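# Set lighting desk channel faders to their taped levels

## Task

Move every channel fader on the lighting console so it sits at the level marked on the tape strip above that fader, and make sure the master fader finishes at the same level it had at the start.

## Robot and tools

Robot: two six-joint arms (UR7e type), left_arm and right_arm. Each carries a two-finger parallel gripper with an 80 mm maximum opening and a wrist camera: cam_left_wrist and cam_right_wrist, each 896x504. Base roots in the scene frame: left_arm at (-0.057, +0.462, +0.017) m, right_arm at (+0.044, -0.383, +0.017) m, turned very slightly about z.

Frames: the scene frame has its origin at table-top height, halfway between the nominal bases, with +z up, +x pointing out over the table, and left_arm on the +y side. These names do not match image left and right. Reported hand poses, velocities and Hand targets for an arm are in that arm's own base frame. Offsets in commands run along the axes of that arm's current Hand target. On the gripper, fingers point along +z and close along x. end_effector_position is the point midway between the pads, and the fingertips reach 9.3 mm past it. Printed positions can be a few cm off.

The command row, used by execute_actions and move: 18 numbers, each in [-1, 1]. The first 9 are left_arm and the last 9 are right_arm, always both, even when one arm stays still. Order within each arm: dx, dy, dz, rx, ry, rz, gripper position, force_limit, speed. dx to rz are an offset, not a pose, measured from the Hand target as it stood when the action or move began. 1.0 equals 0.6 m for dx, dy and dz, and 180 degrees for rx, ry and rz together, which form one rotation vector. Six zeros means hold at, or return to, the Hand target. Sending the same offset again moves the arm further. Gripper position is absolute: +1 is fully open (80 mm), about -0.90 brings the pads together, and -1 grips. force_limit runs from -1 (about 15 N per pad) to +1 (about 35 N). speed runs from -1 (5 mm/s) to +1 (100 mm/s). The gripper numbers are live commands, so repeat the previous values to leave a gripper as it is; a 0 is a real command. The controller limits commanded orientation to 32 degrees away from the measured one.

Tools:
- execute_actions(actions, cameras): actions is a list of actions. Each action is a table of up to 15 rows of 18 numbers, one row per 1/30 s step. A shorter table repeats its last row. Every row is counted from the same start pose of that action. Images come back only when actions is [] or when cameras names them, either by camera names or ["all"].
- move(target, speed, blend, stop_force, zero, blocking, cameras): drives straight-line paths toward offsets. target is one 18-number row or a list of up to 15 rows, all measured from the same Hand targets. speed is in m/s, from 0.002 to 3.6, default 0.25; rotation is capped at twice that value in rad/s. blend is a corner radius in m; 0 means stop at each point. stop_force is in N, from 3 to 120, and ends an arm's path once push against its motion reaches that level. Do not use stop_force when the gripper turns or when leaving a surface it is pressing. zero (default true) re-zeroes the force reference just before the move. blocking=false returns after about 0.5 s and cannot be combined with stop_force. Paths do not avoid obstacles and are capped at 10 s. The result adds a move: line saying done, off_target, moving, held or fault, plus limits (paced = pose clipped, held = steps withheld).
- wait(seconds 0 to 10), stop(), zoom_image(camera, region=[x0,y0,x1,y1] pixels, at most 504x504, from the newest images), zero_wrist_force(arm), read_manual(section), finished_scene(scene = current scene number). Make no further call after finished_scene in that reply.

Results: per arm you get end_effector_position (m), end_effector_quat_wxyz, velocities, Hand target (the last commanded pose; the next offsets start from it), Tool commands, is_grasped (1 = fingers stopped on something), width_mm, joint positions, velocities and torques, and Wrist force/torque along the gripper axes, plus a line with the peak force since the last report. A force from a surface reads as pushing into the arm. Joint velocities marked within noise means the arm is at rest. If a gripper settles short of its target, send the missing distance as an offset.

Caution: a fault stop freezes an arm for 10 s. It is triggered by about 150 N (±25) external force, or by contact torque at the joint limits: 130 N m for the large joints, and 15.8, 16.5 and 14.9 N m for wrists 1 to 3. Arms are stiff, so aim only slightly past a contact and approach it slowly. Prefer stop_force, for example a few N at low speed, when touching fader knobs. Keep the arms clear of each other; contact between them can fail the task. Avoid paths that run near an arm's own base. Knocking anything off the table fails the task, and slams or hard pushes cost. Motors heat when arms stay stretched or keep pressing: a MOTOR HOT line appears at 70 °C, and brakes engage at 85 °C. Whatever you leave on the desk must stay there without the robot holding it.

Each tool is called after "Request:" as name(argument=value, ...), one argument or row to a line, values as JSON.

## Session

Request:
execute_actions(
  actions=[],
)

Scene clock: 0.00 s.
left_arm: end_effector_position=(+0.6515, +0.3916, +0.3486) width_mm=79.9 is_grasped=0 end_effector_quat_wxyz=(+0.406, +0.136, +0.833, +0.351) | right_arm: end_effector_position=(+0.0129, +0.6495, +0.2707) width_mm=79.9 is_grasped=0 end_effector_quat_wxyz=(-0.262, +0.830, +0.103, +0.482)
Joint positions: left_arm=[0.299 -1.164 1.705 -3.233 -1.343 -0.806] | right_arm=[5.227 -1.874 -1.91 -0.689 0.423 3.254]
Joint velocities: within noise
Joint torques (N m): no reading
Wrist force (N): no reading
Wrist torque (N m): no reading
Wrist force, peak (N): no reading
Hand target: left_arm +0.6515, +0.3916, +0.3486; +0.406, +0.136, +0.833, +0.351 | right_arm +0.0129, +0.6495, +0.2707; -0.262, +0.830, +0.103, +0.482
Tool commands: left_gripper/position=+0.998 left_gripper/force_limit=+1.0 left_gripper/speed=+1.0 right_gripper/position=+0.996 right_gripper/force_limit=+1.0 right_gripper/speed=+1.0

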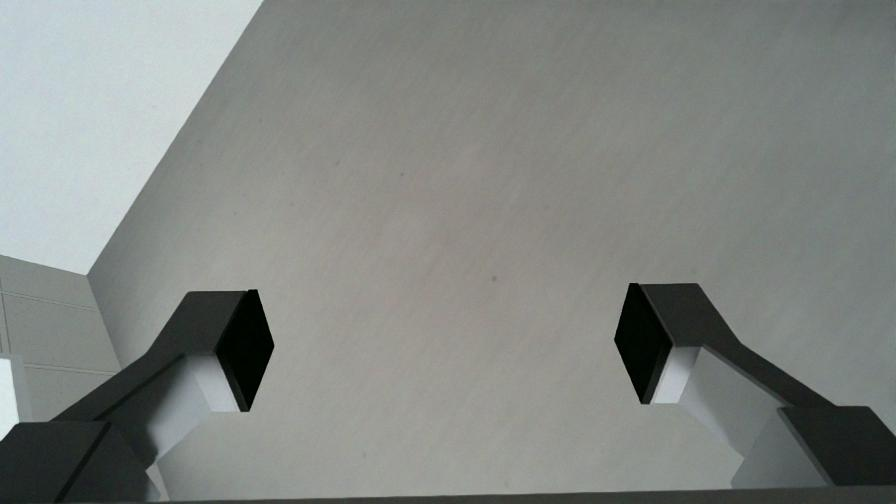

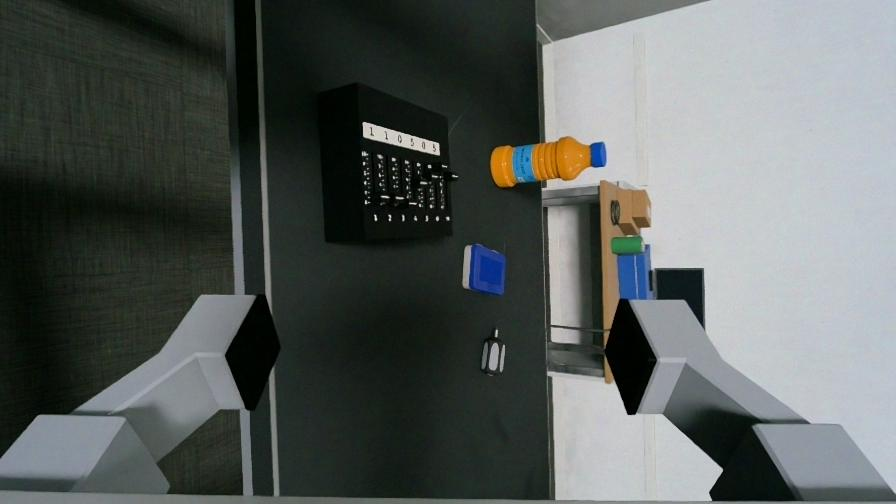

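Request:
zoom_image(
  camera="cam_right_wrist",
  region=[310, 70, 470, 250],
)

Scaled by 2.800 from the camera's 896x504 image, which has a finer 1280x720 frame.

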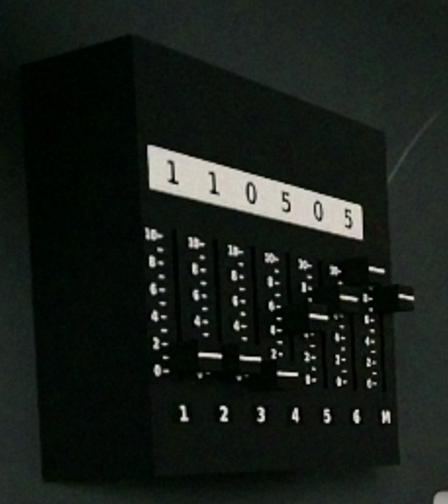

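Request:
move(
  target=[
    [0,0,0,0,0,0,0.998,1,1,0.0699,0.2640,-0.1980,0,0,0,0.996,1,1],
    [0.0835,-0.6992,-0.7227,0.3817,0.0277,0.3515,0.998,1,1,0.0699,0.2640,-0.1980,0,0,0,0.996,1,1],
  ],
  speed=0.3,
  cameras=["all"],
)

Scene clock: 208.70 s.
left_arm: end_effector_position=(+0.3101, -0.0892, +0.2119) width_mm=79.9 is_grasped=0 end_effector_quat_wxyz=(+0.000, +0.707, +0.707, +0.000) | right_arm: end_effector_position=(+0.0129, +0.4493, +0.3006) width_mm=79.9 is_grasped=0 end_effector_quat_wxyz=(-0.262, +0.830, +0.103, +0.482)
Joint positions: left_arm=[-0.706 -2.007 2.316 -1.88 -1.571 -0.706] | right_arm=[5.505 -1.294 -2.234 -1.558 0.443 3.927]
Joint torques (N m): left_arm=[-11.88 -11.95 -17.93 -1.27 -0.41 0.69] | right_arm=[6.65 19.27 12.94 4.98 -4.29 -1.04]
Wrist force (N): left_arm=[0.5 3.4 0.1] | right_arm=[-0.5 0.1 0.0]
Wrist torque (N m): left_arm=[0.50 -0.33 0.52] | right_arm=[0.00 0.08 -0.04]
Wrist force, peak (N): left_arm=[0.7 3.7 0.2] | right_arm=[-1.1 -2.6 2.0]
Hand target: left_arm +0.3100, -0.0893, +0.2119; +0.000, +0.707, +0.707, +0.000 | right_arm +0.0129, +0.4493, +0.3006; -0.262, +0.830, +0.103, +0.482
Off the commanded pose: left_arm 0.000 m, 0 deg | right_arm 0.000 m, 0 deg.
move: done

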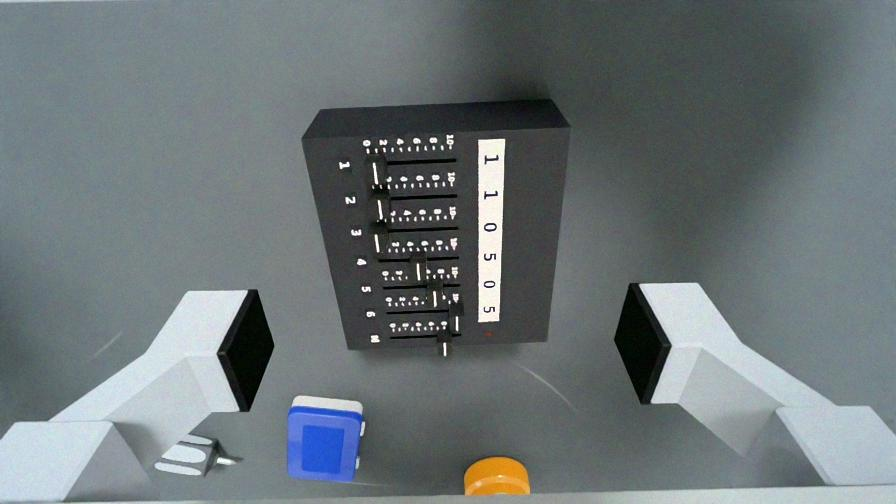

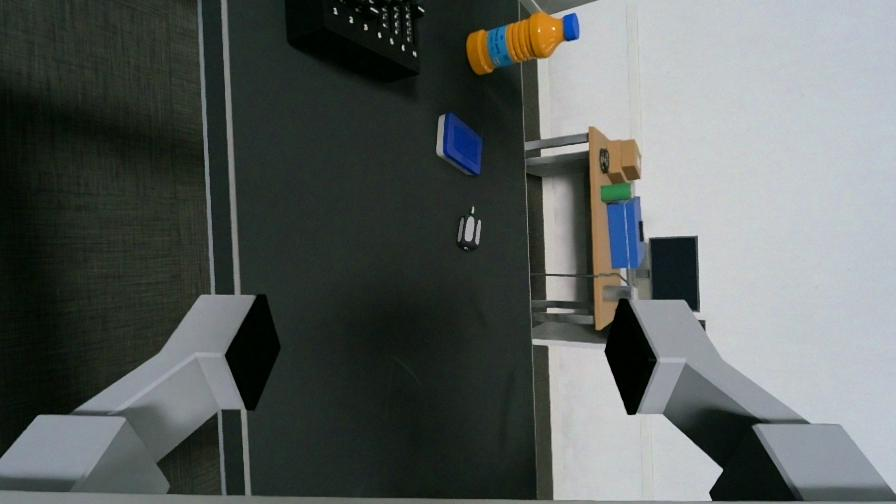

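Request:
zoom_image(
  camera="cam_left_wrist",
  region=[300, 90, 580, 360],
)

Request:
zoom_image(
  camera="cam_left_wrist",
  region=[330, 130, 510, 240],
)

Request:
zoom_image(
  camera="cam_left_wrist",
  region=[330, 240, 510, 360],
)

Scaled by 1.800 from the camera's 896x504 image, which has a finer 1280x720 frame.

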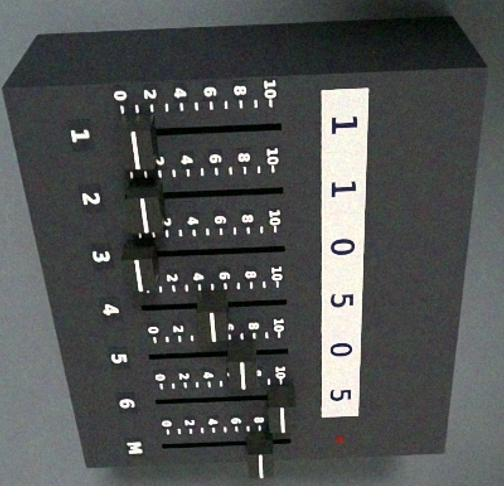

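Scaled by 2.800 from the camera's 896x504 image, which has a finer 1280x720 frame.

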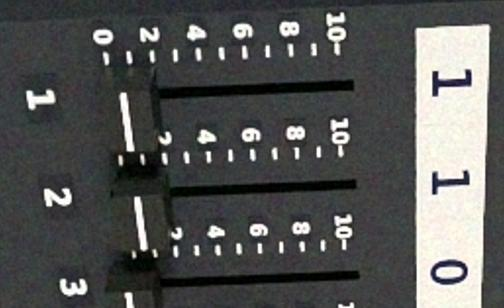

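Scaled by 2.800 from the camera's 896x504 image, which has a finer 1280x720 frame.

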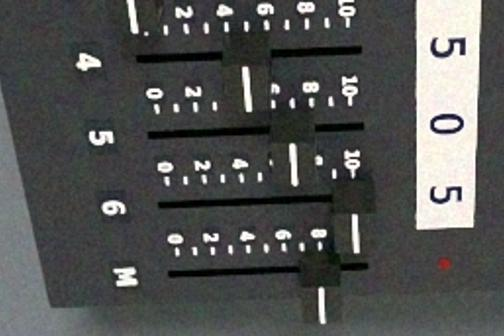

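Request:
move(
  target=[-0.0345,0.105,0.2032,0,0,0,0.998,1,1,0,0,0,0,0,0,0.996,1,1],
  speed=0.2,
  cameras=["cam_left_wrist"],
)

Request:
zoom_image(
  camera="cam_left_wrist",
  region=[280, 40, 620, 290],
)

Scene clock: 283.97 s.
left_arm: end_effector_position=(+0.3731, -0.1100, +0.0901) width_mm=79.9 is_grasped=0 end_effector_quat_wxyz=(+0.000, +0.707, +0.707, +0.000) | right_arm: end_effector_position=(+0.0129, +0.4493, +0.3006) width_mm=79.9 is_grasped=0 end_effector_quat_wxyz=(-0.262, +0.830, +0.103, +0.482)
Joint positions: left_arm=[-0.636 -1.591 2.388 -2.369 -1.571 -0.637] | right_arm=[5.505 -1.294 -2.234 -1.558 0.443 3.927]
Joint torques (N m): left_arm=[-11.42 -9.32 -17.43 -4.67 -1 -1.52] | right_arm=[-4.32 20.43 13.56 4.88 -4.47 -1.11]
Wrist force (N): left_arm=[0.0 3.5 0.4] | right_arm=[-0.8 0.0 -0.2]
Wrist torque (N m): left_arm=[0.47 -0.25 0.42] | right_arm=[-0.01 0.11 -0.04]
Wrist force, peak (N): left_arm=[0.2 4.1 2.8] | right_arm=[-1.1 0.3 0.2]
Hand target: left_arm +0.3731, -0.1100, +0.0901; +0.000, +0.707, +0.707, +0.000 | right_arm +0.0129, +0.4493, +0.3006; -0.262, +0.830, +0.103, +0.482
Off the commanded pose: left_arm 0.000 m, 0 deg | right_arm 0.000 m, 0 deg.
move: done
Images, in order (width x height): cam_left_wrist 896x504.

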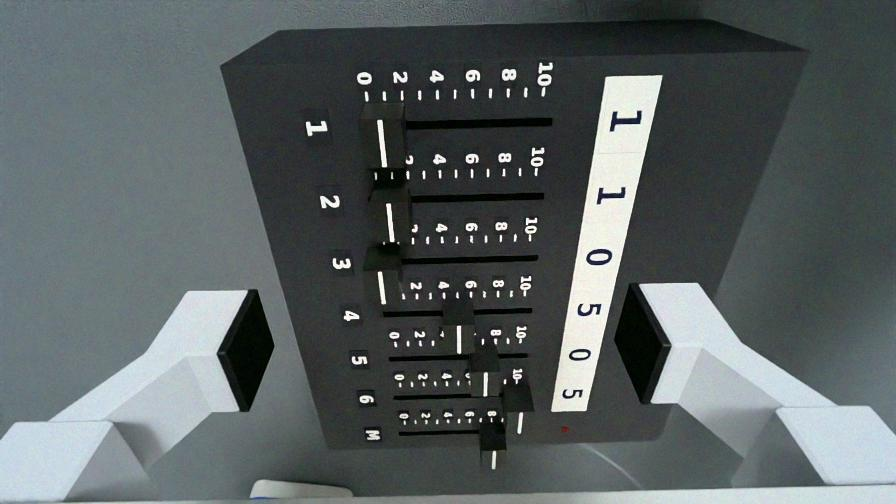

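Scaled by 1.482 from the camera's 896x504 image, which has a finer 1280x720 frame.

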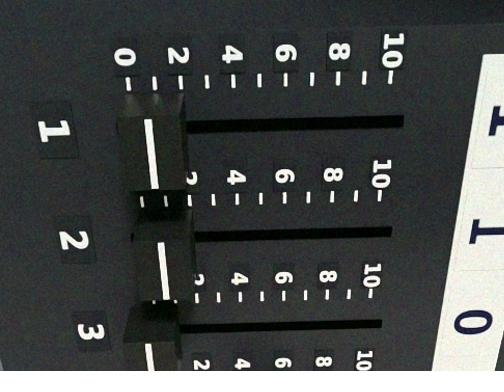

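Request:
zoom_image(
  camera="cam_left_wrist",
  region=[350, 50, 560, 170],
)

Request:
zoom_image(
  camera="cam_left_wrist",
  region=[350, 150, 560, 270],
)

Request:
zoom_image(
  camera="cam_left_wrist",
  region=[370, 260, 550, 370],
)

Request:
zoom_image(
  camera="cam_left_wrist",
  region=[370, 360, 550, 480],
)

Scaled by 2.400 from the camera's 896x504 image, which has a finer 1280x720 frame.

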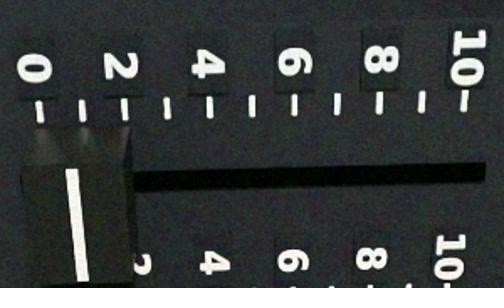

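Scaled by 2.400 from the camera's 896x504 image, which has a finer 1280x720 frame.

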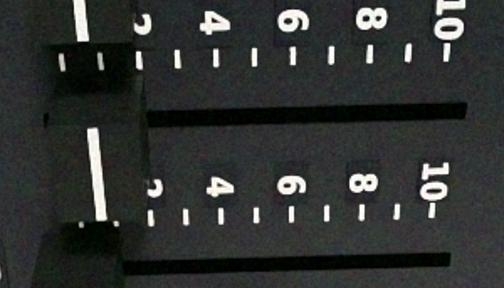

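Scaled by 2.800 from the camera's 896x504 image, which has a finer 1280x720 frame.

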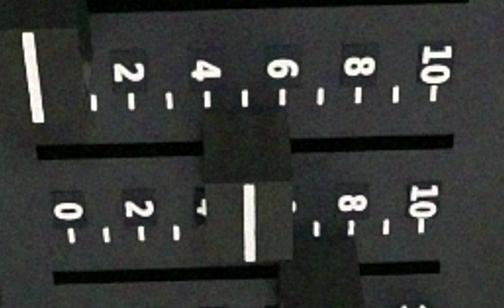

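Scaled by 2.800 from the camera's 896x504 image, which has a finer 1280x720 frame.

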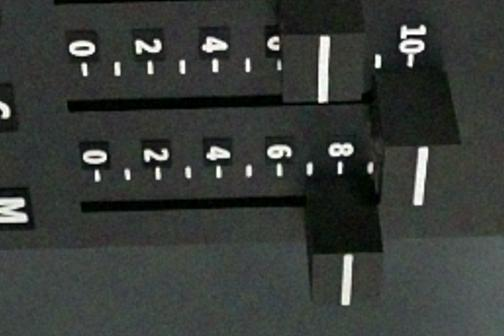

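Request:
move(
  target=[-0.0033,0.0982,0.025,0,0,-0.0084,0.998,1,1,0,0,0,0,0,0,0.996,1,1],
  speed=0.2,
  cameras=["cam_left_wrist"],
)

Request:
zoom_image(
  camera="cam_left_wrist",
  region=[330, 180, 570, 380],
)

Scene clock: 428.10 s.
left_arm: end_effector_position=(+0.4320, -0.1119, +0.0751) width_mm=79.9 is_grasped=0 end_effector_quat_wxyz=(+0.000, +0.698, +0.716, +0.000) | right_arm: end_effector_position=(+0.0129, +0.4493, +0.3006) width_mm=79.9 is_grasped=0 end_effector_quat_wxyz=(-0.262, +0.830, +0.103, +0.482)
Joint positions: left_arm=[-0.557 -1.422 2.258 -2.408 -1.571 -0.583] | right_arm=[5.505 -1.294 -2.234 -1.558 0.443 3.927]
Joint torques (N m): left_arm=[-5.37 -15.93 -23.85 0.12 -1.54 -1.21] | right_arm=[-12.58 20.23 13.58 4.83 -4.28 -0.73]
Wrist force (N): left_arm=[0.6 3.4 0.5] | right_arm=[-0.6 0.0 0.0]
Wrist torque (N m): left_arm=[0.50 -0.31 0.44] | right_arm=[0.00 0.09 -0.04]
Wrist force, peak (N): left_arm=[0.8 5.5 0.9] | right_arm=[-1.2 0.0 0.0]
Hand target: left_arm +0.4321, -0.1120, +0.0751; +0.000, +0.698, +0.716, +0.000 | right_arm +0.0129, +0.4493, +0.3006; -0.262, +0.830, +0.103, +0.482
Off the commanded pose: left_arm 0.000 m, 0 deg | right_arm 0.000 m, 0 deg.
move: done
Images, in order (width x height): cam_left_wrist 896x504.

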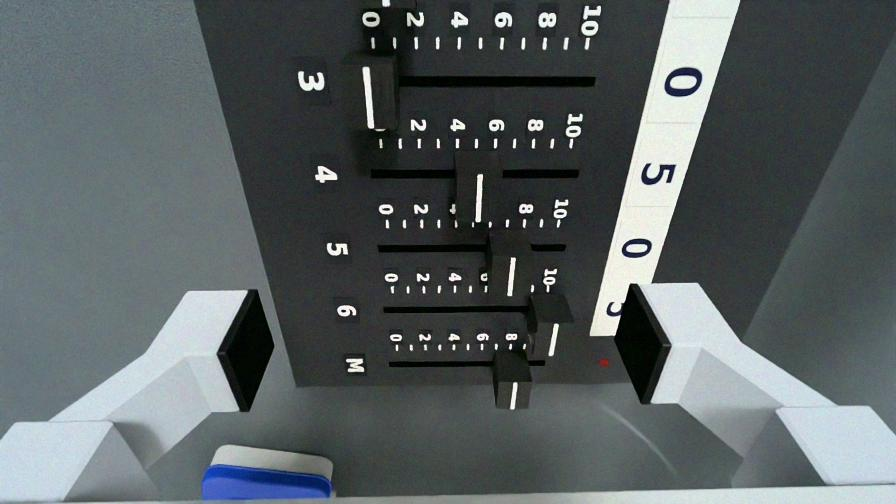

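Scaled by 2.100 from the camera's 896x504 image, which has a finer 1280x720 frame.

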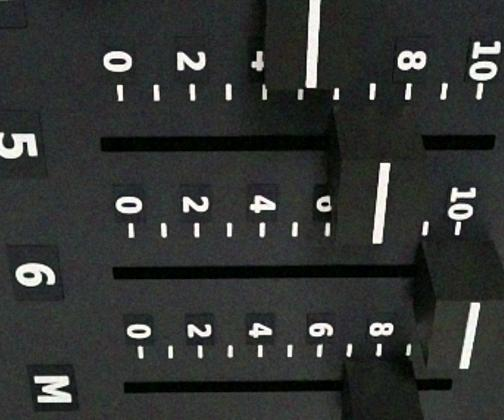

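Request:
move(
  target=[0,0.0012,0.0358,0,0,-0.0032,0.998,1,1,0,0,0,0,0,0,0.996,1,1],
  speed=0.05,
  stop_force=6,
  cameras=["cam_left_wrist"],
)

Scene clock: 453.80 s.
left_arm: end_effector_position=(+0.4328, -0.1120, +0.0536) width_mm=79.9 is_grasped=0 end_effector_quat_wxyz=(+0.000, +0.694, +0.720, +0.000) | right_arm: end_effector_position=(+0.0129, +0.4493, +0.3006) width_mm=79.9 is_grasped=0 end_effector_quat_wxyz=(-0.262, +0.830, +0.103, +0.482)
Joint positions: left_arm=[-0.556 -1.37 2.276 -2.477 -1.571 -0.593] | right_arm=[5.505 -1.294 -2.234 -1.558 0.443 3.927]
Joint torques (N m): left_arm=[10.03 -28.94 -26.08 -3.8 -1.1 1.51] | right_arm=[-11.87 20.67 13.45 4.81 -4.26 -0.83]
Wrist force (N): left_arm=[0.6 3.4 0.4] | right_arm=[-0.7 0.2 -0.2]
Wrist torque (N m): left_arm=[0.49 -0.33 0.42] | right_arm=[0.02 0.10 -0.04]
Wrist force, peak (N): left_arm=[0.5 4.0 -0.6] | right_arm=[-1.0 0.1 -0.5]
Hand target: left_arm +0.4328, -0.1120, +0.0536; +0.000, +0.694, +0.720, +0.000 | right_arm +0.0129, +0.4493, +0.3006; -0.262, +0.830, +0.103, +0.482
Off the commanded pose: left_arm 0.000 m, 0 deg | right_arm 0.000 m, 0 deg.
move: done
Images, in order (width x height): cam_left_wrist 896x504.

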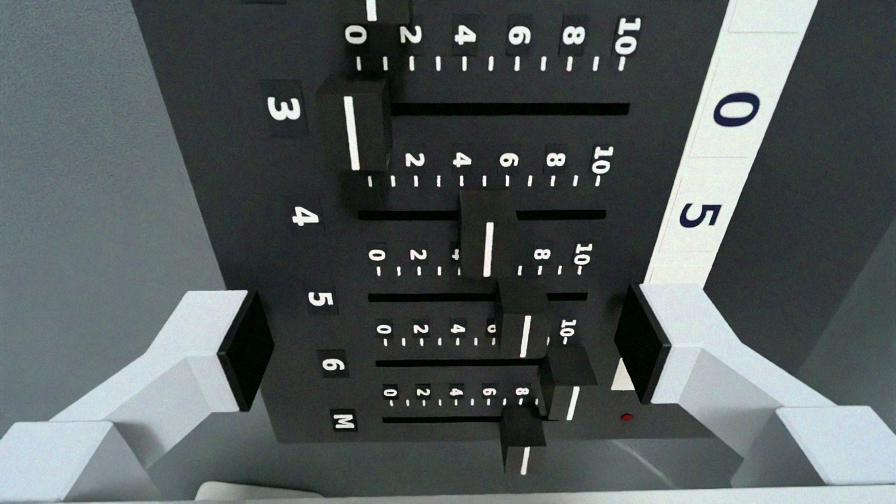

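Request:
move(
  target=[
    [-0.0255,0,0,0,0,0,0.998,1,1,0,0,0,0,0,0,0.996,1,1],
    [-0.0255,0,0,0,0,0,-1,-1,-0.5,0,0,0,0,0,0,0.996,1,1],
  ],
  speed=0.05,
  cameras=["cam_left_wrist"],
)

Scene clock: 479.93 s.
left_arm: end_effector_position=(+0.4333, -0.1273, +0.0536) width_mm=9.7 is_grasped=1 end_effector_quat_wxyz=(+0.000, +0.694, +0.720, +0.000) | right_arm: end_effector_position=(+0.0129, +0.4493, +0.3006) width_mm=79.9 is_grasped=0 end_effector_quat_wxyz=(-0.262, +0.830, +0.103, +0.482)
Joint positions: left_arm=[-0.585 -1.361 2.263 -2.474 -1.571 -0.622] | right_arm=[5.505 -1.294 -2.234 -1.558 0.443 3.927]
Joint torques (N m): left_arm=[8.6 -33.03 -8.43 -4.07 1.93 1.39] | right_arm=[-11.75 20.84 14.85 4.99 -3.94 -0.69]
Wrist force (N): left_arm=[0.6 2.4 0.1] | right_arm=[-0.4 0.1 -0.1]
Wrist torque (N m): left_arm=[0.47 -0.30 0.53] | right_arm=[0.01 0.06 -0.04]
Wrist force, peak (N): left_arm=[1.6 3.7 0.2] | right_arm=[-1.1 0.1 0.0]
Hand target: left_arm +0.4333, -0.1273, +0.0536; +0.000, +0.694, +0.720, +0.000 | right_arm +0.0129, +0.4493, +0.3006; -0.262, +0.830, +0.103, +0.482
Off the commanded pose: left_arm 0.000 m, 0 deg | right_arm 0.000 m, 0 deg.
move: done
Images, in order (width x height): cam_left_wrist 896x504.

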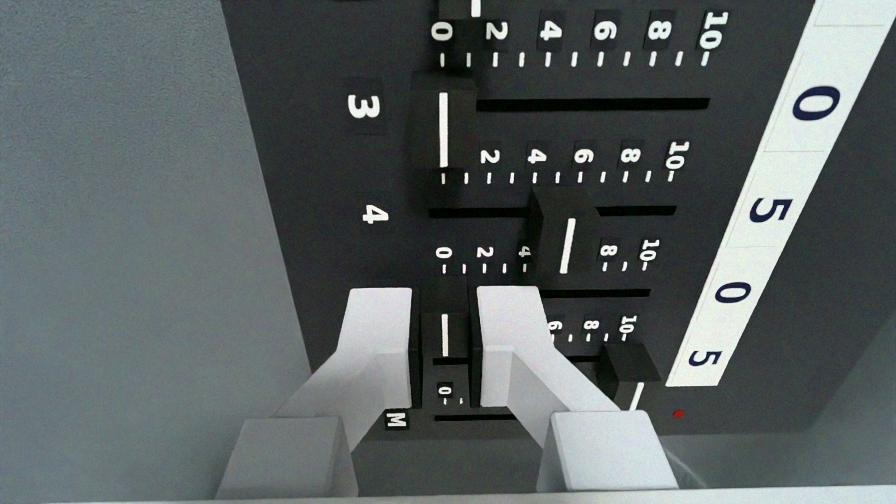

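Request:
zoom_image(
  camera="cam_left_wrist",
  region=[390, 220, 500, 360],
)

Scaled by 3.600 from the camera's 896x504 image, which has a finer 1280x720 frame.

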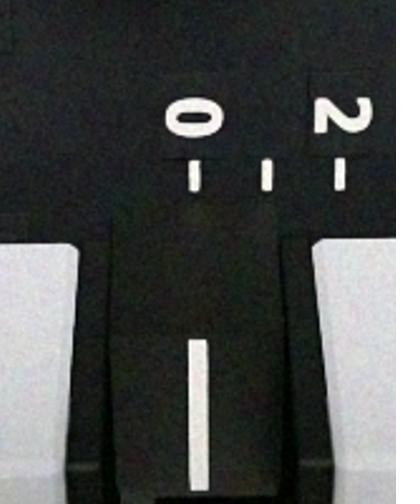

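Request:
move(
  target=[0,0,0,0,0,0,0.998,-1,0.5,0,0,0,0,0,0,0.996,1,1],
  speed=0.05,
  cameras=["cam_left_wrist"],
)

Request:
zoom_image(
  camera="cam_left_wrist",
  region=[390, 220, 500, 360],
)

Scene clock: 561.73 s.
left_arm: end_effector_position=(+0.4333, -0.1273, +0.0536) width_mm=79.9 is_grasped=0 end_effector_quat_wxyz=(+0.000, +0.694, +0.720, +0.000) | right_arm: end_effector_position=(+0.0129, +0.4493, +0.3006) width_mm=79.9 is_grasped=0 end_effector_quat_wxyz=(-0.262, +0.830, +0.103, +0.482)
Joint positions: left_arm=[-0.585 -1.361 2.263 -2.474 -1.571 -0.622] | right_arm=[5.505 -1.294 -2.234 -1.558 0.443 3.927]
Joint torques (N m): left_arm=[2.44 -27.09 -11.52 -3.91 1.76 1.14] | right_arm=[-12.7 19.77 14.64 4.85 -4.01 -0.73]
Wrist force (N): left_arm=[0.6 3.5 0.3] | right_arm=[-0.7 -0.1 0.2]
Wrist torque (N m): left_arm=[0.49 -0.33 0.51] | right_arm=[-0.01 0.09 -0.04]
Wrist force, peak (N): left_arm=[0.7 3.7 0.2] | right_arm=[-0.9 0.3 -0.5]
Hand target: left_arm +0.4333, -0.1273, +0.0536; +0.000, +0.694, +0.720, +0.000 | right_arm +0.0129, +0.4493, +0.3006; -0.262, +0.830, +0.103, +0.482
Off the commanded pose: left_arm 0.000 m, 0 deg | right_arm 0.000 m, 0 deg.
move: done
Images, in order (width x height): cam_left_wrist 896x504.

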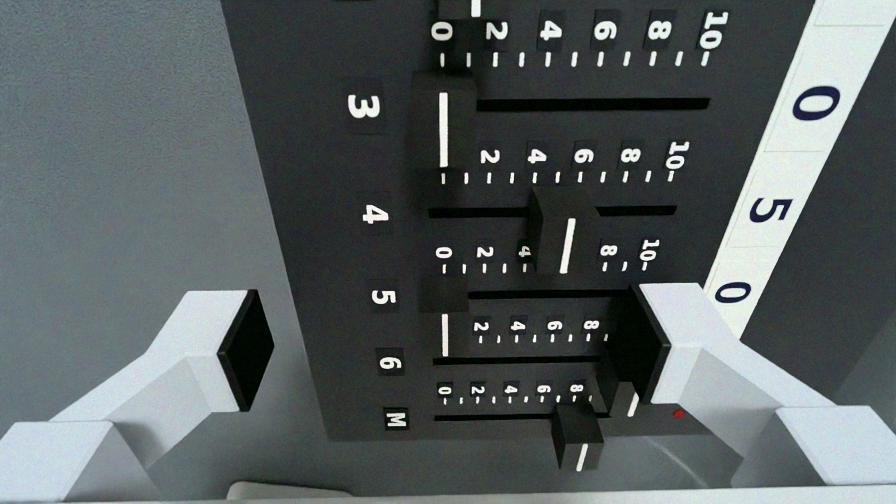

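Scaled by 3.600 from the camera's 896x504 image, which has a finer 1280x720 frame.

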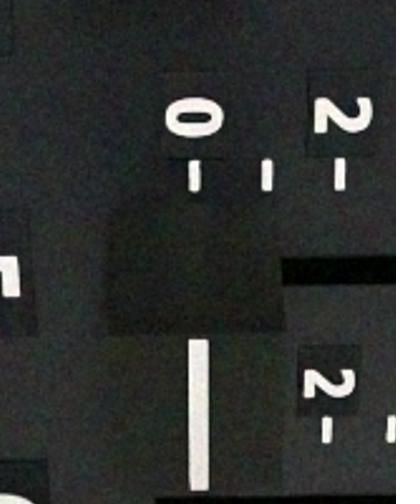

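Request:
zoom_image(
  camera="cam_left_wrist",
  region=[420, 30, 720, 230],
)

Scaled by 1.680 from the camera's 896x504 image, which has a finer 1280x720 frame.

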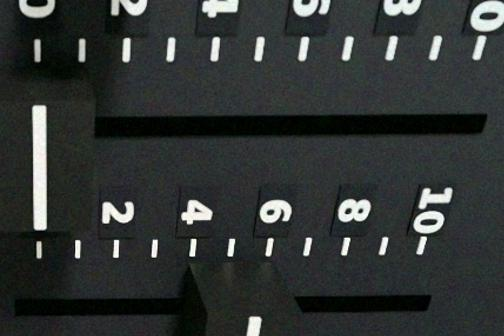

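Request:
move(
  target=[
    [0.0372,0,0,0,0,0,0.998,-1,0.5,0,0,0,0,0,0,0.996,1,1],
    [0.0372,0.0367,0,0,0,0,0.998,-1,0.5,0,0,0,0,0,0,0.996,1,1],
    [-0.0214,0.0367,0,0,0,0,0.998,-1,0.5,0,0,0,0,0,0,0.996,1,1],
  ],
  speed=0.08,
  blend=[0.005,0.005,0],
  cameras=["cam_left_wrist"],
)

Scene clock: 605.93 s.
left_arm: end_effector_position=(+0.4558, -0.1393, +0.0536) width_mm=79.9 is_grasped=0 end_effector_quat_wxyz=(+0.000, +0.694, +0.720, +0.000) | right_arm: end_effector_position=(+0.0129, +0.4493, +0.3006) width_mm=79.9 is_grasped=0 end_effector_quat_wxyz=(-0.262, +0.830, +0.103, +0.482)
Joint positions: left_arm=[-0.58 -1.312 2.195 -2.454 -1.571 -0.617] | right_arm=[5.505 -1.294 -2.234 -1.558 0.443 3.927]
Joint torques (N m): left_arm=[9.85 -34.96 -6.68 -3.74 -0.09 1.46] | right_arm=[-11.93 19.86 14.43 4.72 -4.24 -0.72]
Wrist force (N): left_arm=[0.8 3.4 0.6] | right_arm=[-0.8 0.1 0.0]
Wrist torque (N m): left_arm=[0.47 -0.35 0.52] | right_arm=[0.01 0.11 -0.04]
Wrist force, peak (N): left_arm=[1.7 4.5 0.4] | right_arm=[-1.0 0.0 0.1]
Hand target: left_arm +0.4558, -0.1393, +0.0537; +0.000, +0.694, +0.720, +0.000 | right_arm +0.0129, +0.4493, +0.3006; -0.262, +0.830, +0.103, +0.482
Off the commanded pose: left_arm 0.000 m, 0 deg | right_arm 0.000 m, 0 deg.
move: done
Images, in order (width x height): cam_left_wrist 896x504.

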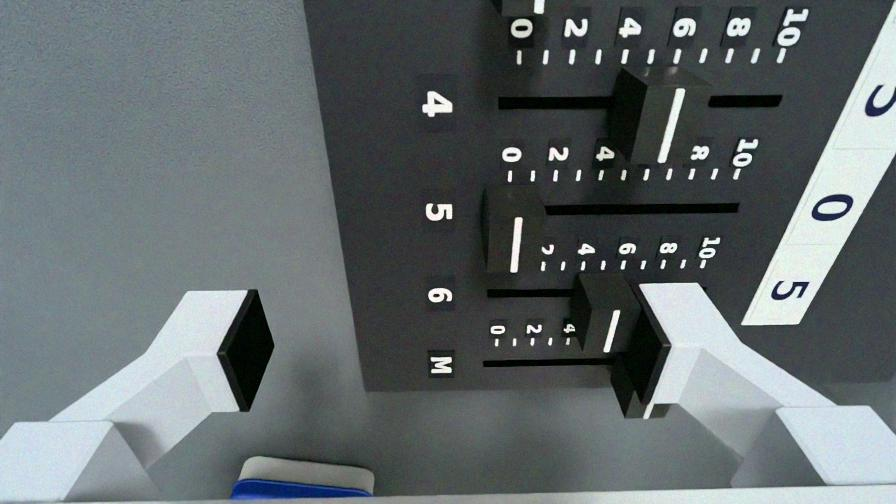

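Request:
move(
  target=[0.0585,0,0,0,0,0,0.998,-1,0.5,0,0,0,0,0,0,0.996,1,1],
  speed=0.08,
  cameras=["cam_left_wrist"],
)

Request:
zoom_image(
  camera="cam_left_wrist",
  region=[340, 190, 560, 350],
)

Scene clock: 611.17 s.
left_arm: end_effector_position=(+0.4545, -0.1042, +0.0537) width_mm=79.9 is_grasped=0 end_effector_quat_wxyz=(+0.000, +0.694, +0.720, +0.000) | right_arm: end_effector_position=(+0.0129, +0.4493, +0.3006) width_mm=79.9 is_grasped=0 end_effector_quat_wxyz=(-0.262, +0.830, +0.103, +0.482)
Joint positions: left_arm=[-0.515 -1.332 2.223 -2.463 -1.571 -0.552] | right_arm=[5.505 -1.294 -2.234 -1.558 0.443 3.927]
Joint torques (N m): left_arm=[-11.45 -18.07 -26.56 -1.42 -1.43 -1.66] | right_arm=[-12.83 21.32 13.78 4.7 -4.39 -0.51]
Wrist force (N): left_arm=[0.5 3.4 0.5] | right_arm=[-0.8 0.1 0.0]
Wrist torque (N m): left_arm=[0.49 -0.31 0.43] | right_arm=[0.01 0.12 -0.04]
Wrist force, peak (N): left_arm=[1.3 3.4 0.2] | right_arm=[-1.2 0.0 -0.1]
Hand target: left_arm +0.4545, -0.1042, +0.0536; +0.000, +0.694, +0.720, +0.000 | right_arm +0.0129, +0.4493, +0.3006; -0.262, +0.830, +0.103, +0.482
Off the commanded pose: left_arm 0.000 m, 0 deg | right_arm 0.000 m, 0 deg.
move: done
Images, in order (width x height): cam_left_wrist 896x504.

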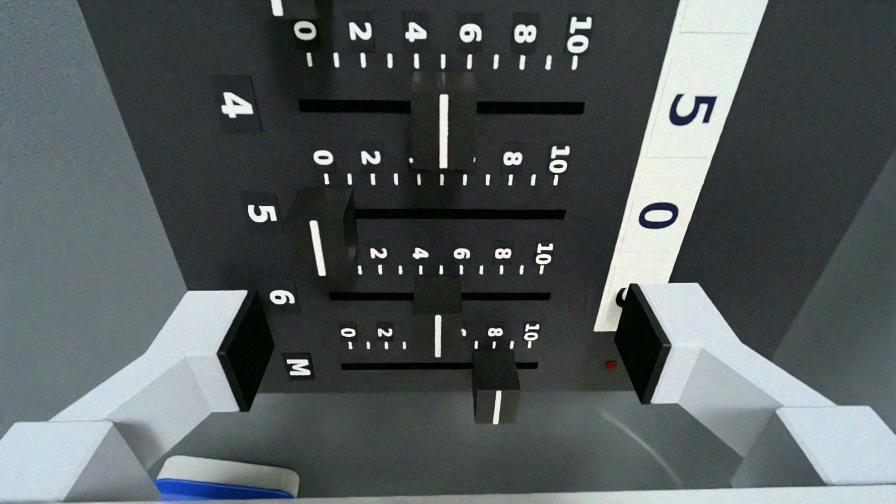

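Scaled by 2.291 from the camera's 896x504 image, which has a finer 1280x720 frame.

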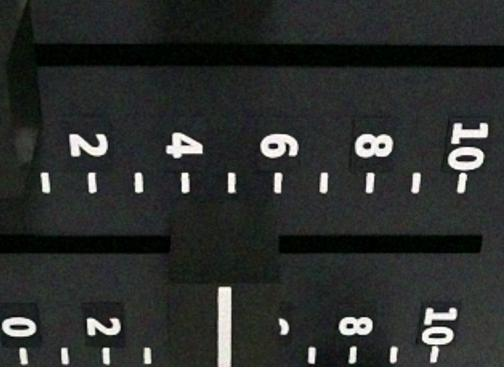

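Request:
zoom_image(
  camera="cam_left_wrist",
  region=[295, 40, 445, 200],
)

Request:
zoom_image(
  camera="cam_left_wrist",
  region=[435, 40, 585, 200],
)

Scaled by 3.150 from the camera's 896x504 image, which has a finer 1280x720 frame.

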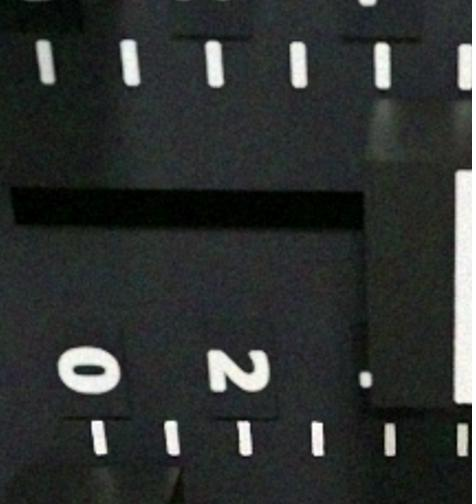

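Scaled by 3.150 from the camera's 896x504 image, which has a finer 1280x720 frame.

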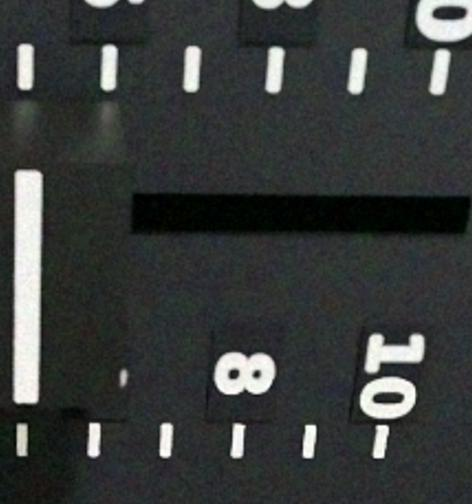

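Request:
move(
  target=[
    [-0.0012,0,0,0,0,0,0.998,-1,0.5,0,0,0,0,0,0,0.996,1,1],
    [-0.0012,0,0,0,0,0,-1,-1,0.5,0,0,0,0,0,0,0.996,1,1],
  ],
  speed=0.05,
  cameras=["cam_left_wrist"],
)

Request:
zoom_image(
  camera="cam_left_wrist",
  region=[340, 190, 560, 350],
)

Scene clock: 713.43 s.
left_arm: end_effector_position=(+0.4546, -0.1050, +0.0536) width_mm=9.7 is_grasped=1 end_effector_quat_wxyz=(+0.000, +0.694, +0.720, +0.000) | right_arm: end_effector_position=(+0.0129, +0.4493, +0.3006) width_mm=79.9 is_grasped=0 end_effector_quat_wxyz=(-0.262, +0.830, +0.103, +0.482)
Joint positions: left_arm=[-0.517 -1.331 2.223 -2.463 -1.571 -0.553] | right_arm=[5.505 -1.294 -2.234 -1.558 0.443 3.927]
Joint torques (N m): left_arm=[-2.22 -20.84 -23.92 -0.1 -1.43 0.57] | right_arm=[-13.29 20.22 15.01 4.91 -4.08 -0.34]
Wrist force (N): left_arm=[0.3 3.8 0.4] | right_arm=[-0.9 0.1 0.1]
Wrist torque (N m): left_arm=[0.51 -0.30 0.45] | right_arm=[0.02 0.12 -0.04]
Wrist force, peak (N): left_arm=[0.3 3.8 0.4] | right_arm=[-1.1 0.2 -0.2]
Hand target: left_arm +0.4546, -0.1049, +0.0536; +0.000, +0.694, +0.720, +0.000 | right_arm +0.0129, +0.4493, +0.3006; -0.262, +0.830, +0.103, +0.482
Off the commanded pose: left_arm 0.000 m, 0 deg | right_arm 0.000 m, 0 deg.
move: done
Images, in order (width x height): cam_left_wrist 896x504.

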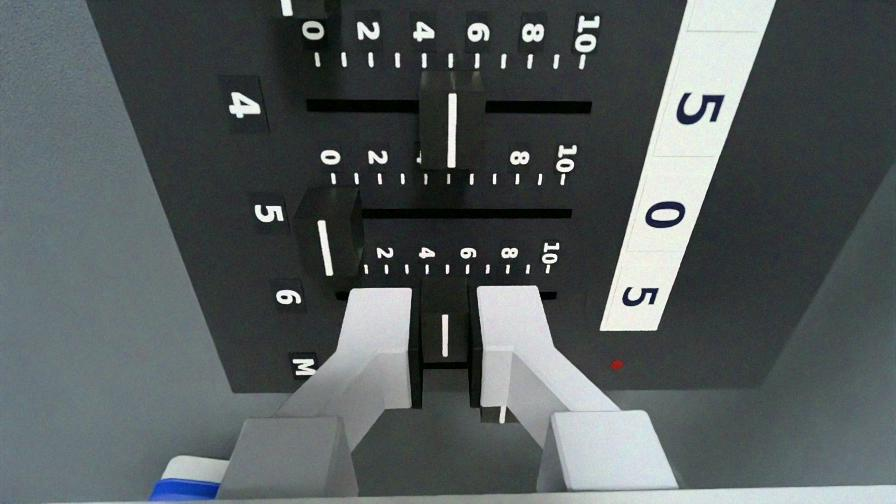

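Scaled by 2.291 from the camera's 896x504 image, which has a finer 1280x720 frame.

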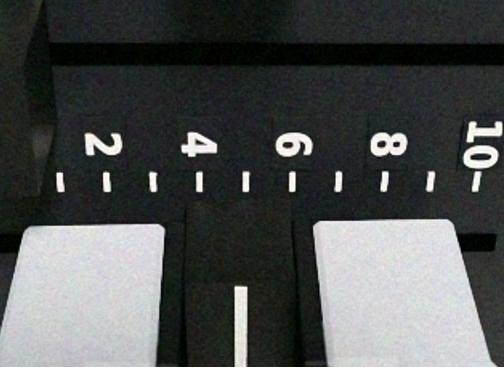

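Request:
move(
  target=[0.0013,0,0,0,0,0,-1,-1,0.5,0,0,0,0,0,0,0.996,1,1],
  speed=0.02,
  cameras=["cam_left_wrist"],
)

Request:
zoom_image(
  camera="cam_left_wrist",
  region=[340, 190, 560, 350],
)

Scene clock: 731.23 s.
left_arm: end_effector_position=(+0.4545, -0.1041, +0.0536) width_mm=9.7 is_grasped=1 end_effector_quat_wxyz=(+0.000, +0.694, +0.720, +0.000) | right_arm: end_effector_position=(+0.0129, +0.4493, +0.3006) width_mm=79.9 is_grasped=0 end_effector_quat_wxyz=(-0.262, +0.830, +0.103, +0.482)
Joint positions: left_arm=[-0.515 -1.332 2.223 -2.463 -1.571 -0.552] | right_arm=[5.505 -1.294 -2.234 -1.558 0.443 3.927]
Joint torques (N m): left_arm=[7.14 -34.15 -5.33 -4.08 -0.95 1.07] | right_arm=[-13.1 21.19 16.17 4.79 -4.34 -0.35]
Wrist force (N): left_arm=[-0.2 5.4 0.4] | right_arm=[-0.6 0.4 -0.3]
Wrist torque (N m): left_arm=[0.51 -0.35 0.45] | right_arm=[0.04 0.08 -0.04]
Wrist force, peak (N): left_arm=[-0.5 5.4 0.2] | right_arm=[-1.1 -0.1 -0.2]
Hand target: left_arm +0.4545, -0.1042, +0.0536; +0.000, +0.694, +0.720, +0.000 | right_arm +0.0129, +0.4493, +0.3006; -0.262, +0.830, +0.103, +0.482
Off the commanded pose: left_arm 0.000 m, 0 deg | right_arm 0.000 m, 0 deg.
move: done
Images, in order (width x height): cam_left_wrist 896x504.

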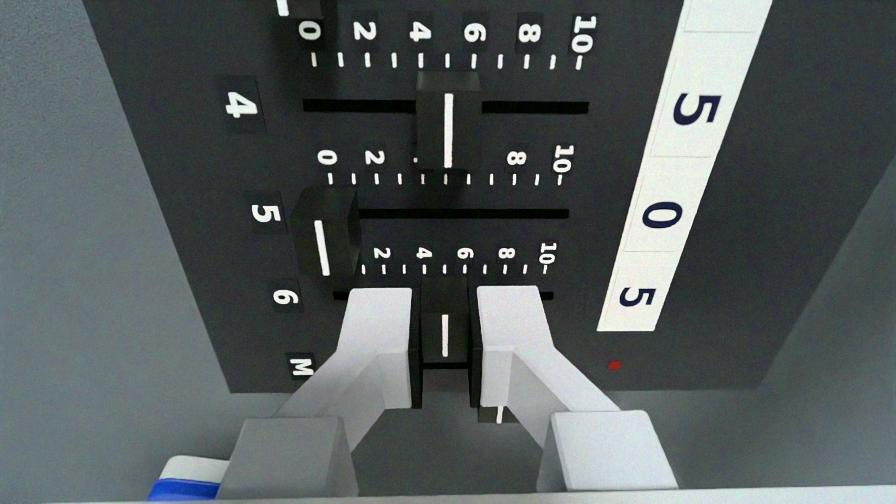

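Scaled by 2.291 from the camera's 896x504 image, which has a finer 1280x720 frame.

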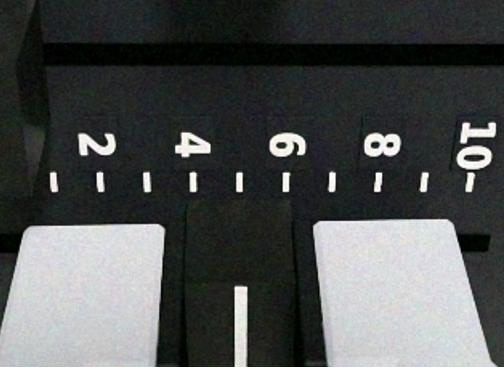

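Request:
move(
  target=[
    [0,0,0,0,0,0,-0.188,-1,1,0,0,0,0,0,0,0.996,1,1],
    [0,0,-0.04,0,0,0,-0.188,-1,1,0,0,0,0,0,0,0.996,1,1],
  ],
  speed=0.1,
  cameras=["cam_left_wrist"],
)

Request:
zoom_image(
  camera="cam_left_wrist",
  region=[340, 150, 560, 310],
)

Scene clock: 739.93 s.
left_arm: end_effector_position=(+0.4546, -0.1042, +0.0777) width_mm=30.1 is_grasped=0 end_effector_quat_wxyz=(+0.001, +0.694, +0.720, +0.000) | right_arm: end_effector_position=(+0.0129, +0.4493, +0.3006) width_mm=79.9 is_grasped=0 end_effector_quat_wxyz=(-0.262, +0.830, +0.103, +0.482)
Joint positions: left_arm=[-0.515 -1.385 2.202 -2.388 -1.571 -0.552] | right_arm=[5.505 -1.294 -2.234 -1.558 0.443 3.927]
Joint torques (N m): left_arm=[-8.13 -17.89 -7.47 -4.63 -0.86 -0.86] | right_arm=[-12.32 19.8 15.67 4.73 -4.35 -0.24]
Wrist force (N): left_arm=[0.5 3.2 0.3] | right_arm=[-1.0 0.1 0.0]
Wrist torque (N m): left_arm=[0.49 -0.29 0.44] | right_arm=[0.01 0.14 -0.04]
Wrist force, peak (N): left_arm=[-0.4 5.5 0.1] | right_arm=[-1.1 -0.2 -0.3]
Hand target: left_arm +0.4545, -0.1041, +0.0776; +0.000, +0.694, +0.720, +0.000 | right_arm +0.0129, +0.4493, +0.3006; -0.262, +0.830, +0.103, +0.482
Off the commanded pose: left_arm 0.000 m, 0 deg | right_arm 0.000 m, 0 deg.
move: done
Images, in order (width x height): cam_left_wrist 896x504.

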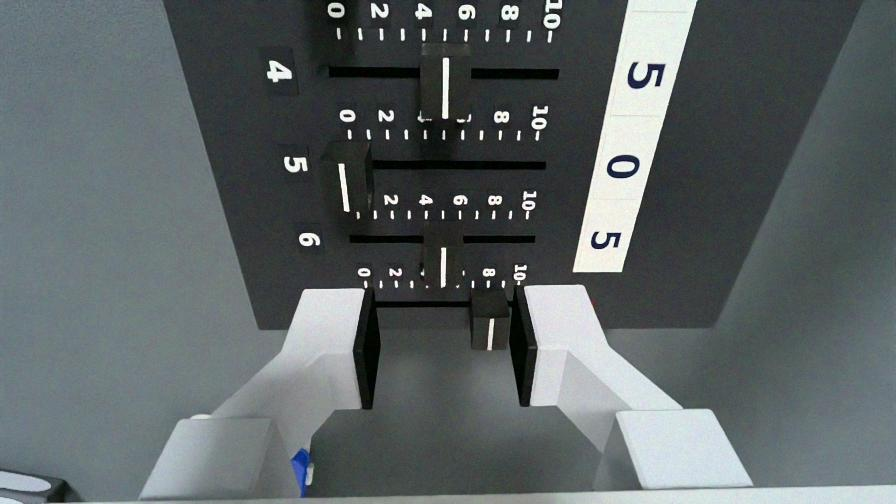

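Scaled by 2.291 from the camera's 896x504 image, which has a finer 1280x720 frame.

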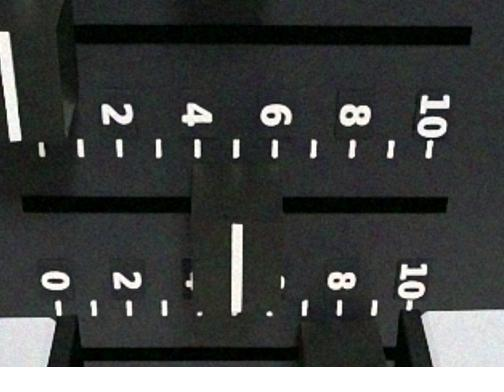

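Request:
move(
  target=[
    [0,-0.0028,0.04,0,0,0,-0.188,-1,1,0,0,0,0,0,0,0.996,1,1],
  ],
  speed=0.08,
)

Request:
move(
  target=[
    [0,0,0.015,0,0,0,-0.188,-1,1,0,0,0,0,0,0,0.996,1,1],
  ],
  speed=0.005,
  stop_force=3,
  cameras=["cam_left_wrist"],
)

Scene clock: 773.93 s.
left_arm: end_effector_position=(+0.4528, -0.1042, +0.0536) width_mm=30.1 is_grasped=0 end_effector_quat_wxyz=(+0.000, +0.694, +0.720, +0.000) | right_arm: end_effector_position=(+0.0129, +0.4493, +0.3006) width_mm=79.9 is_grasped=0 end_effector_quat_wxyz=(-0.262, +0.830, +0.103, +0.482)
Joint positions: left_arm=[-0.517 -1.335 2.228 -2.464 -1.571 -0.554] | right_arm=[5.505 -1.294 -2.234 -1.558 0.443 3.927]
Joint torques (N m): left_arm=[-5.7 -29.65 -26.73 -0.95 -0.61 -0.6] | right_arm=[-12.93 20.46 14.84 4.95 -4.25 -0.01]
Wrist force (N): left_arm=[0.7 3.4 0.3] | right_arm=[-0.7 0.2 0.0]
Wrist torque (N m): left_arm=[0.49 -0.33 0.42] | right_arm=[0.02 0.10 -0.04]
Wrist force, peak (N): left_arm=[0.7 3.7 0.5] | right_arm=[-1.1 0.1 -0.2]
Hand target: left_arm +0.4529, -0.1042, +0.0536; +0.000, +0.694, +0.720, +0.000 | right_arm +0.0129, +0.4493, +0.3006; -0.262, +0.830, +0.103, +0.482
Off the commanded pose: left_arm 0.000 m, 0 deg | right_arm 0.000 m, 0 deg.
move: done

Scene clock: 776.00 s.
left_arm: end_effector_position=(+0.4528, -0.1042, +0.0490) width_mm=30.1 is_grasped=0 end_effector_quat_wxyz=(+0.000, +0.694, +0.720, +0.000) | right_arm: end_effector_position=(+0.0129, +0.4493, +0.3006) width_mm=79.9 is_grasped=0 end_effector_quat_wxyz=(-0.262, +0.830, +0.103, +0.482)
Joint positions: left_arm=[-0.517 -1.324 2.231 -2.479 -1.571 -0.554] | right_arm=[5.505 -1.294 -2.234 -1.558 0.443 3.927]
Joint torques (N m): left_arm=[5.64 -33.84 -25.34 -0.27 -0.39 1.41] | right_arm=[-12.85 21.66 15.62 4.9 -4.36 -0.14]
Wrist force (N): left_arm=[0.5 3.8 -1.1] | right_arm=[-0.9 0.2 0.0]
Wrist torque (N m): left_arm=[0.48 -0.38 0.41] | right_arm=[0.02 0.12 -0.04]
Wrist force, peak (N): left_arm=[2.3 0.1 -9.6] | right_arm=[-1.0 0.1 0.2]
Hand target: left_arm +0.4529, -0.1042, +0.0490; +0.000, +0.694, +0.720, +0.000 (not the last commanded pose) | right_arm +0.0129, +0.4493, +0.3006; -0.262, +0.830, +0.103, +0.482
Off the commanded pose: left_arm 0.004 m, 0 deg | right_arm 0.000 m, 0 deg.
move: contact (left_arm)
Images, in order (width x height): cam_left_wrist 896x504.

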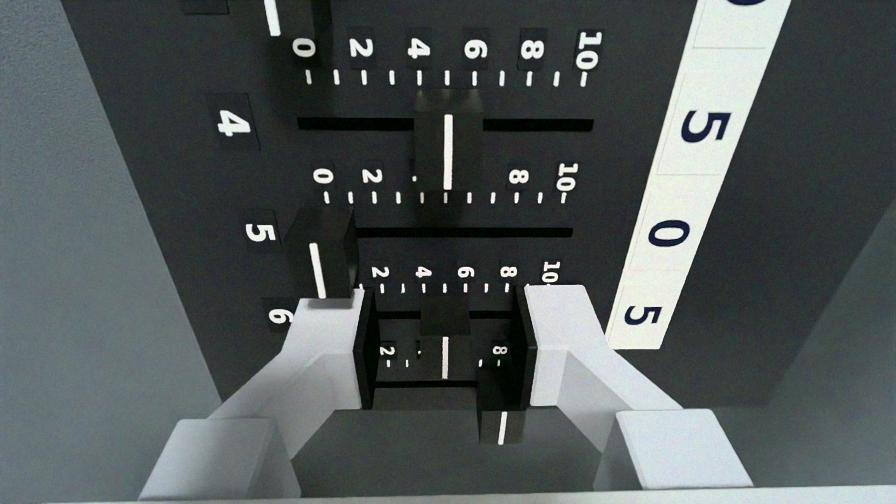

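Request:
move(
  target=[0,0,-0.1667,0,0,0,-0.188,-1,1,0,0,0,0,0,0,0.996,1,1],
  speed=0.2,
  cameras=["all"],
)

Scene clock: 811.60 s.
left_arm: end_effector_position=(+0.4528, -0.1042, +0.1489) width_mm=30.1 is_grasped=0 end_effector_quat_wxyz=(+0.000, +0.694, +0.720, +0.000) | right_arm: end_effector_position=(+0.0129, +0.4493, +0.3006) width_mm=79.9 is_grasped=0 end_effector_quat_wxyz=(-0.262, +0.830, +0.103, +0.482)
Joint positions: left_arm=[-0.517 -1.52 2.12 -2.171 -1.571 -0.554] | right_arm=[5.505 -1.294 -2.234 -1.558 0.443 3.927]
Joint torques (N m): left_arm=[-11.67 -31.1 -24.99 -0.17 -0.02 -1.67] | right_arm=[-13.21 20.72 16.78 5 -4.35 0.03]
Wrist force (N): left_arm=[0.1 3.0 0.2] | right_arm=[-0.3 0.2 0.0]
Wrist torque (N m): left_arm=[0.46 -0.23 0.46] | right_arm=[0.02 0.05 -0.03]
Wrist force, peak (N): left_arm=[0.9 3.2 3.0] | right_arm=[-1.0 0.0 0.1]
Hand target: left_arm +0.4528, -0.1042, +0.1490; +0.000, +0.694, +0.720, +0.000 | right_arm +0.0129, +0.4493, +0.3006; -0.262, +0.830, +0.103, +0.482
Off the commanded pose: left_arm 0.000 m, 0 deg | right_arm 0.000 m, 0 deg.
move: done

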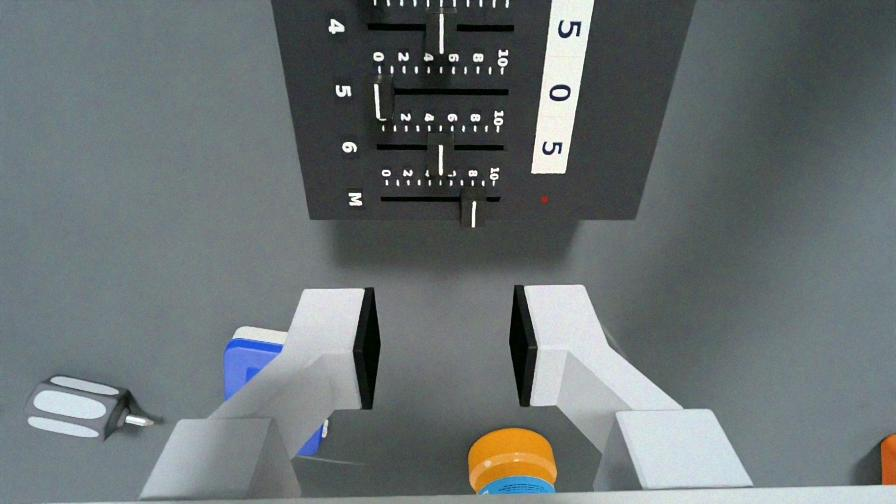

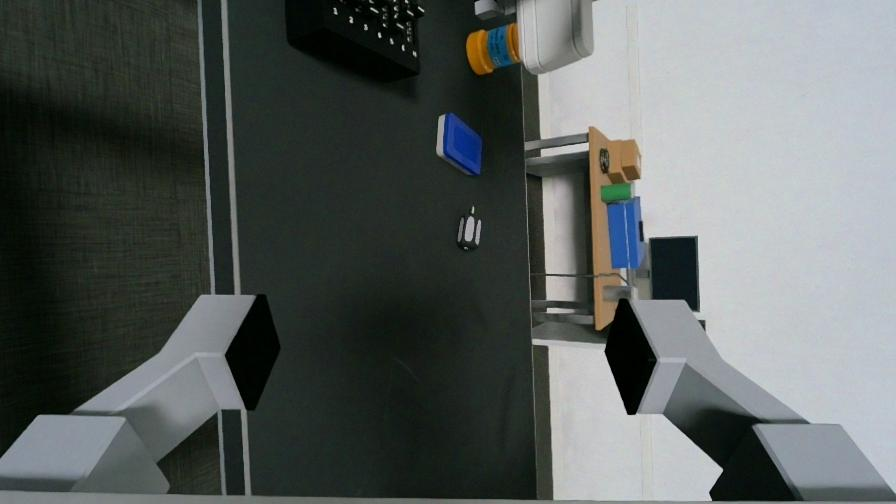

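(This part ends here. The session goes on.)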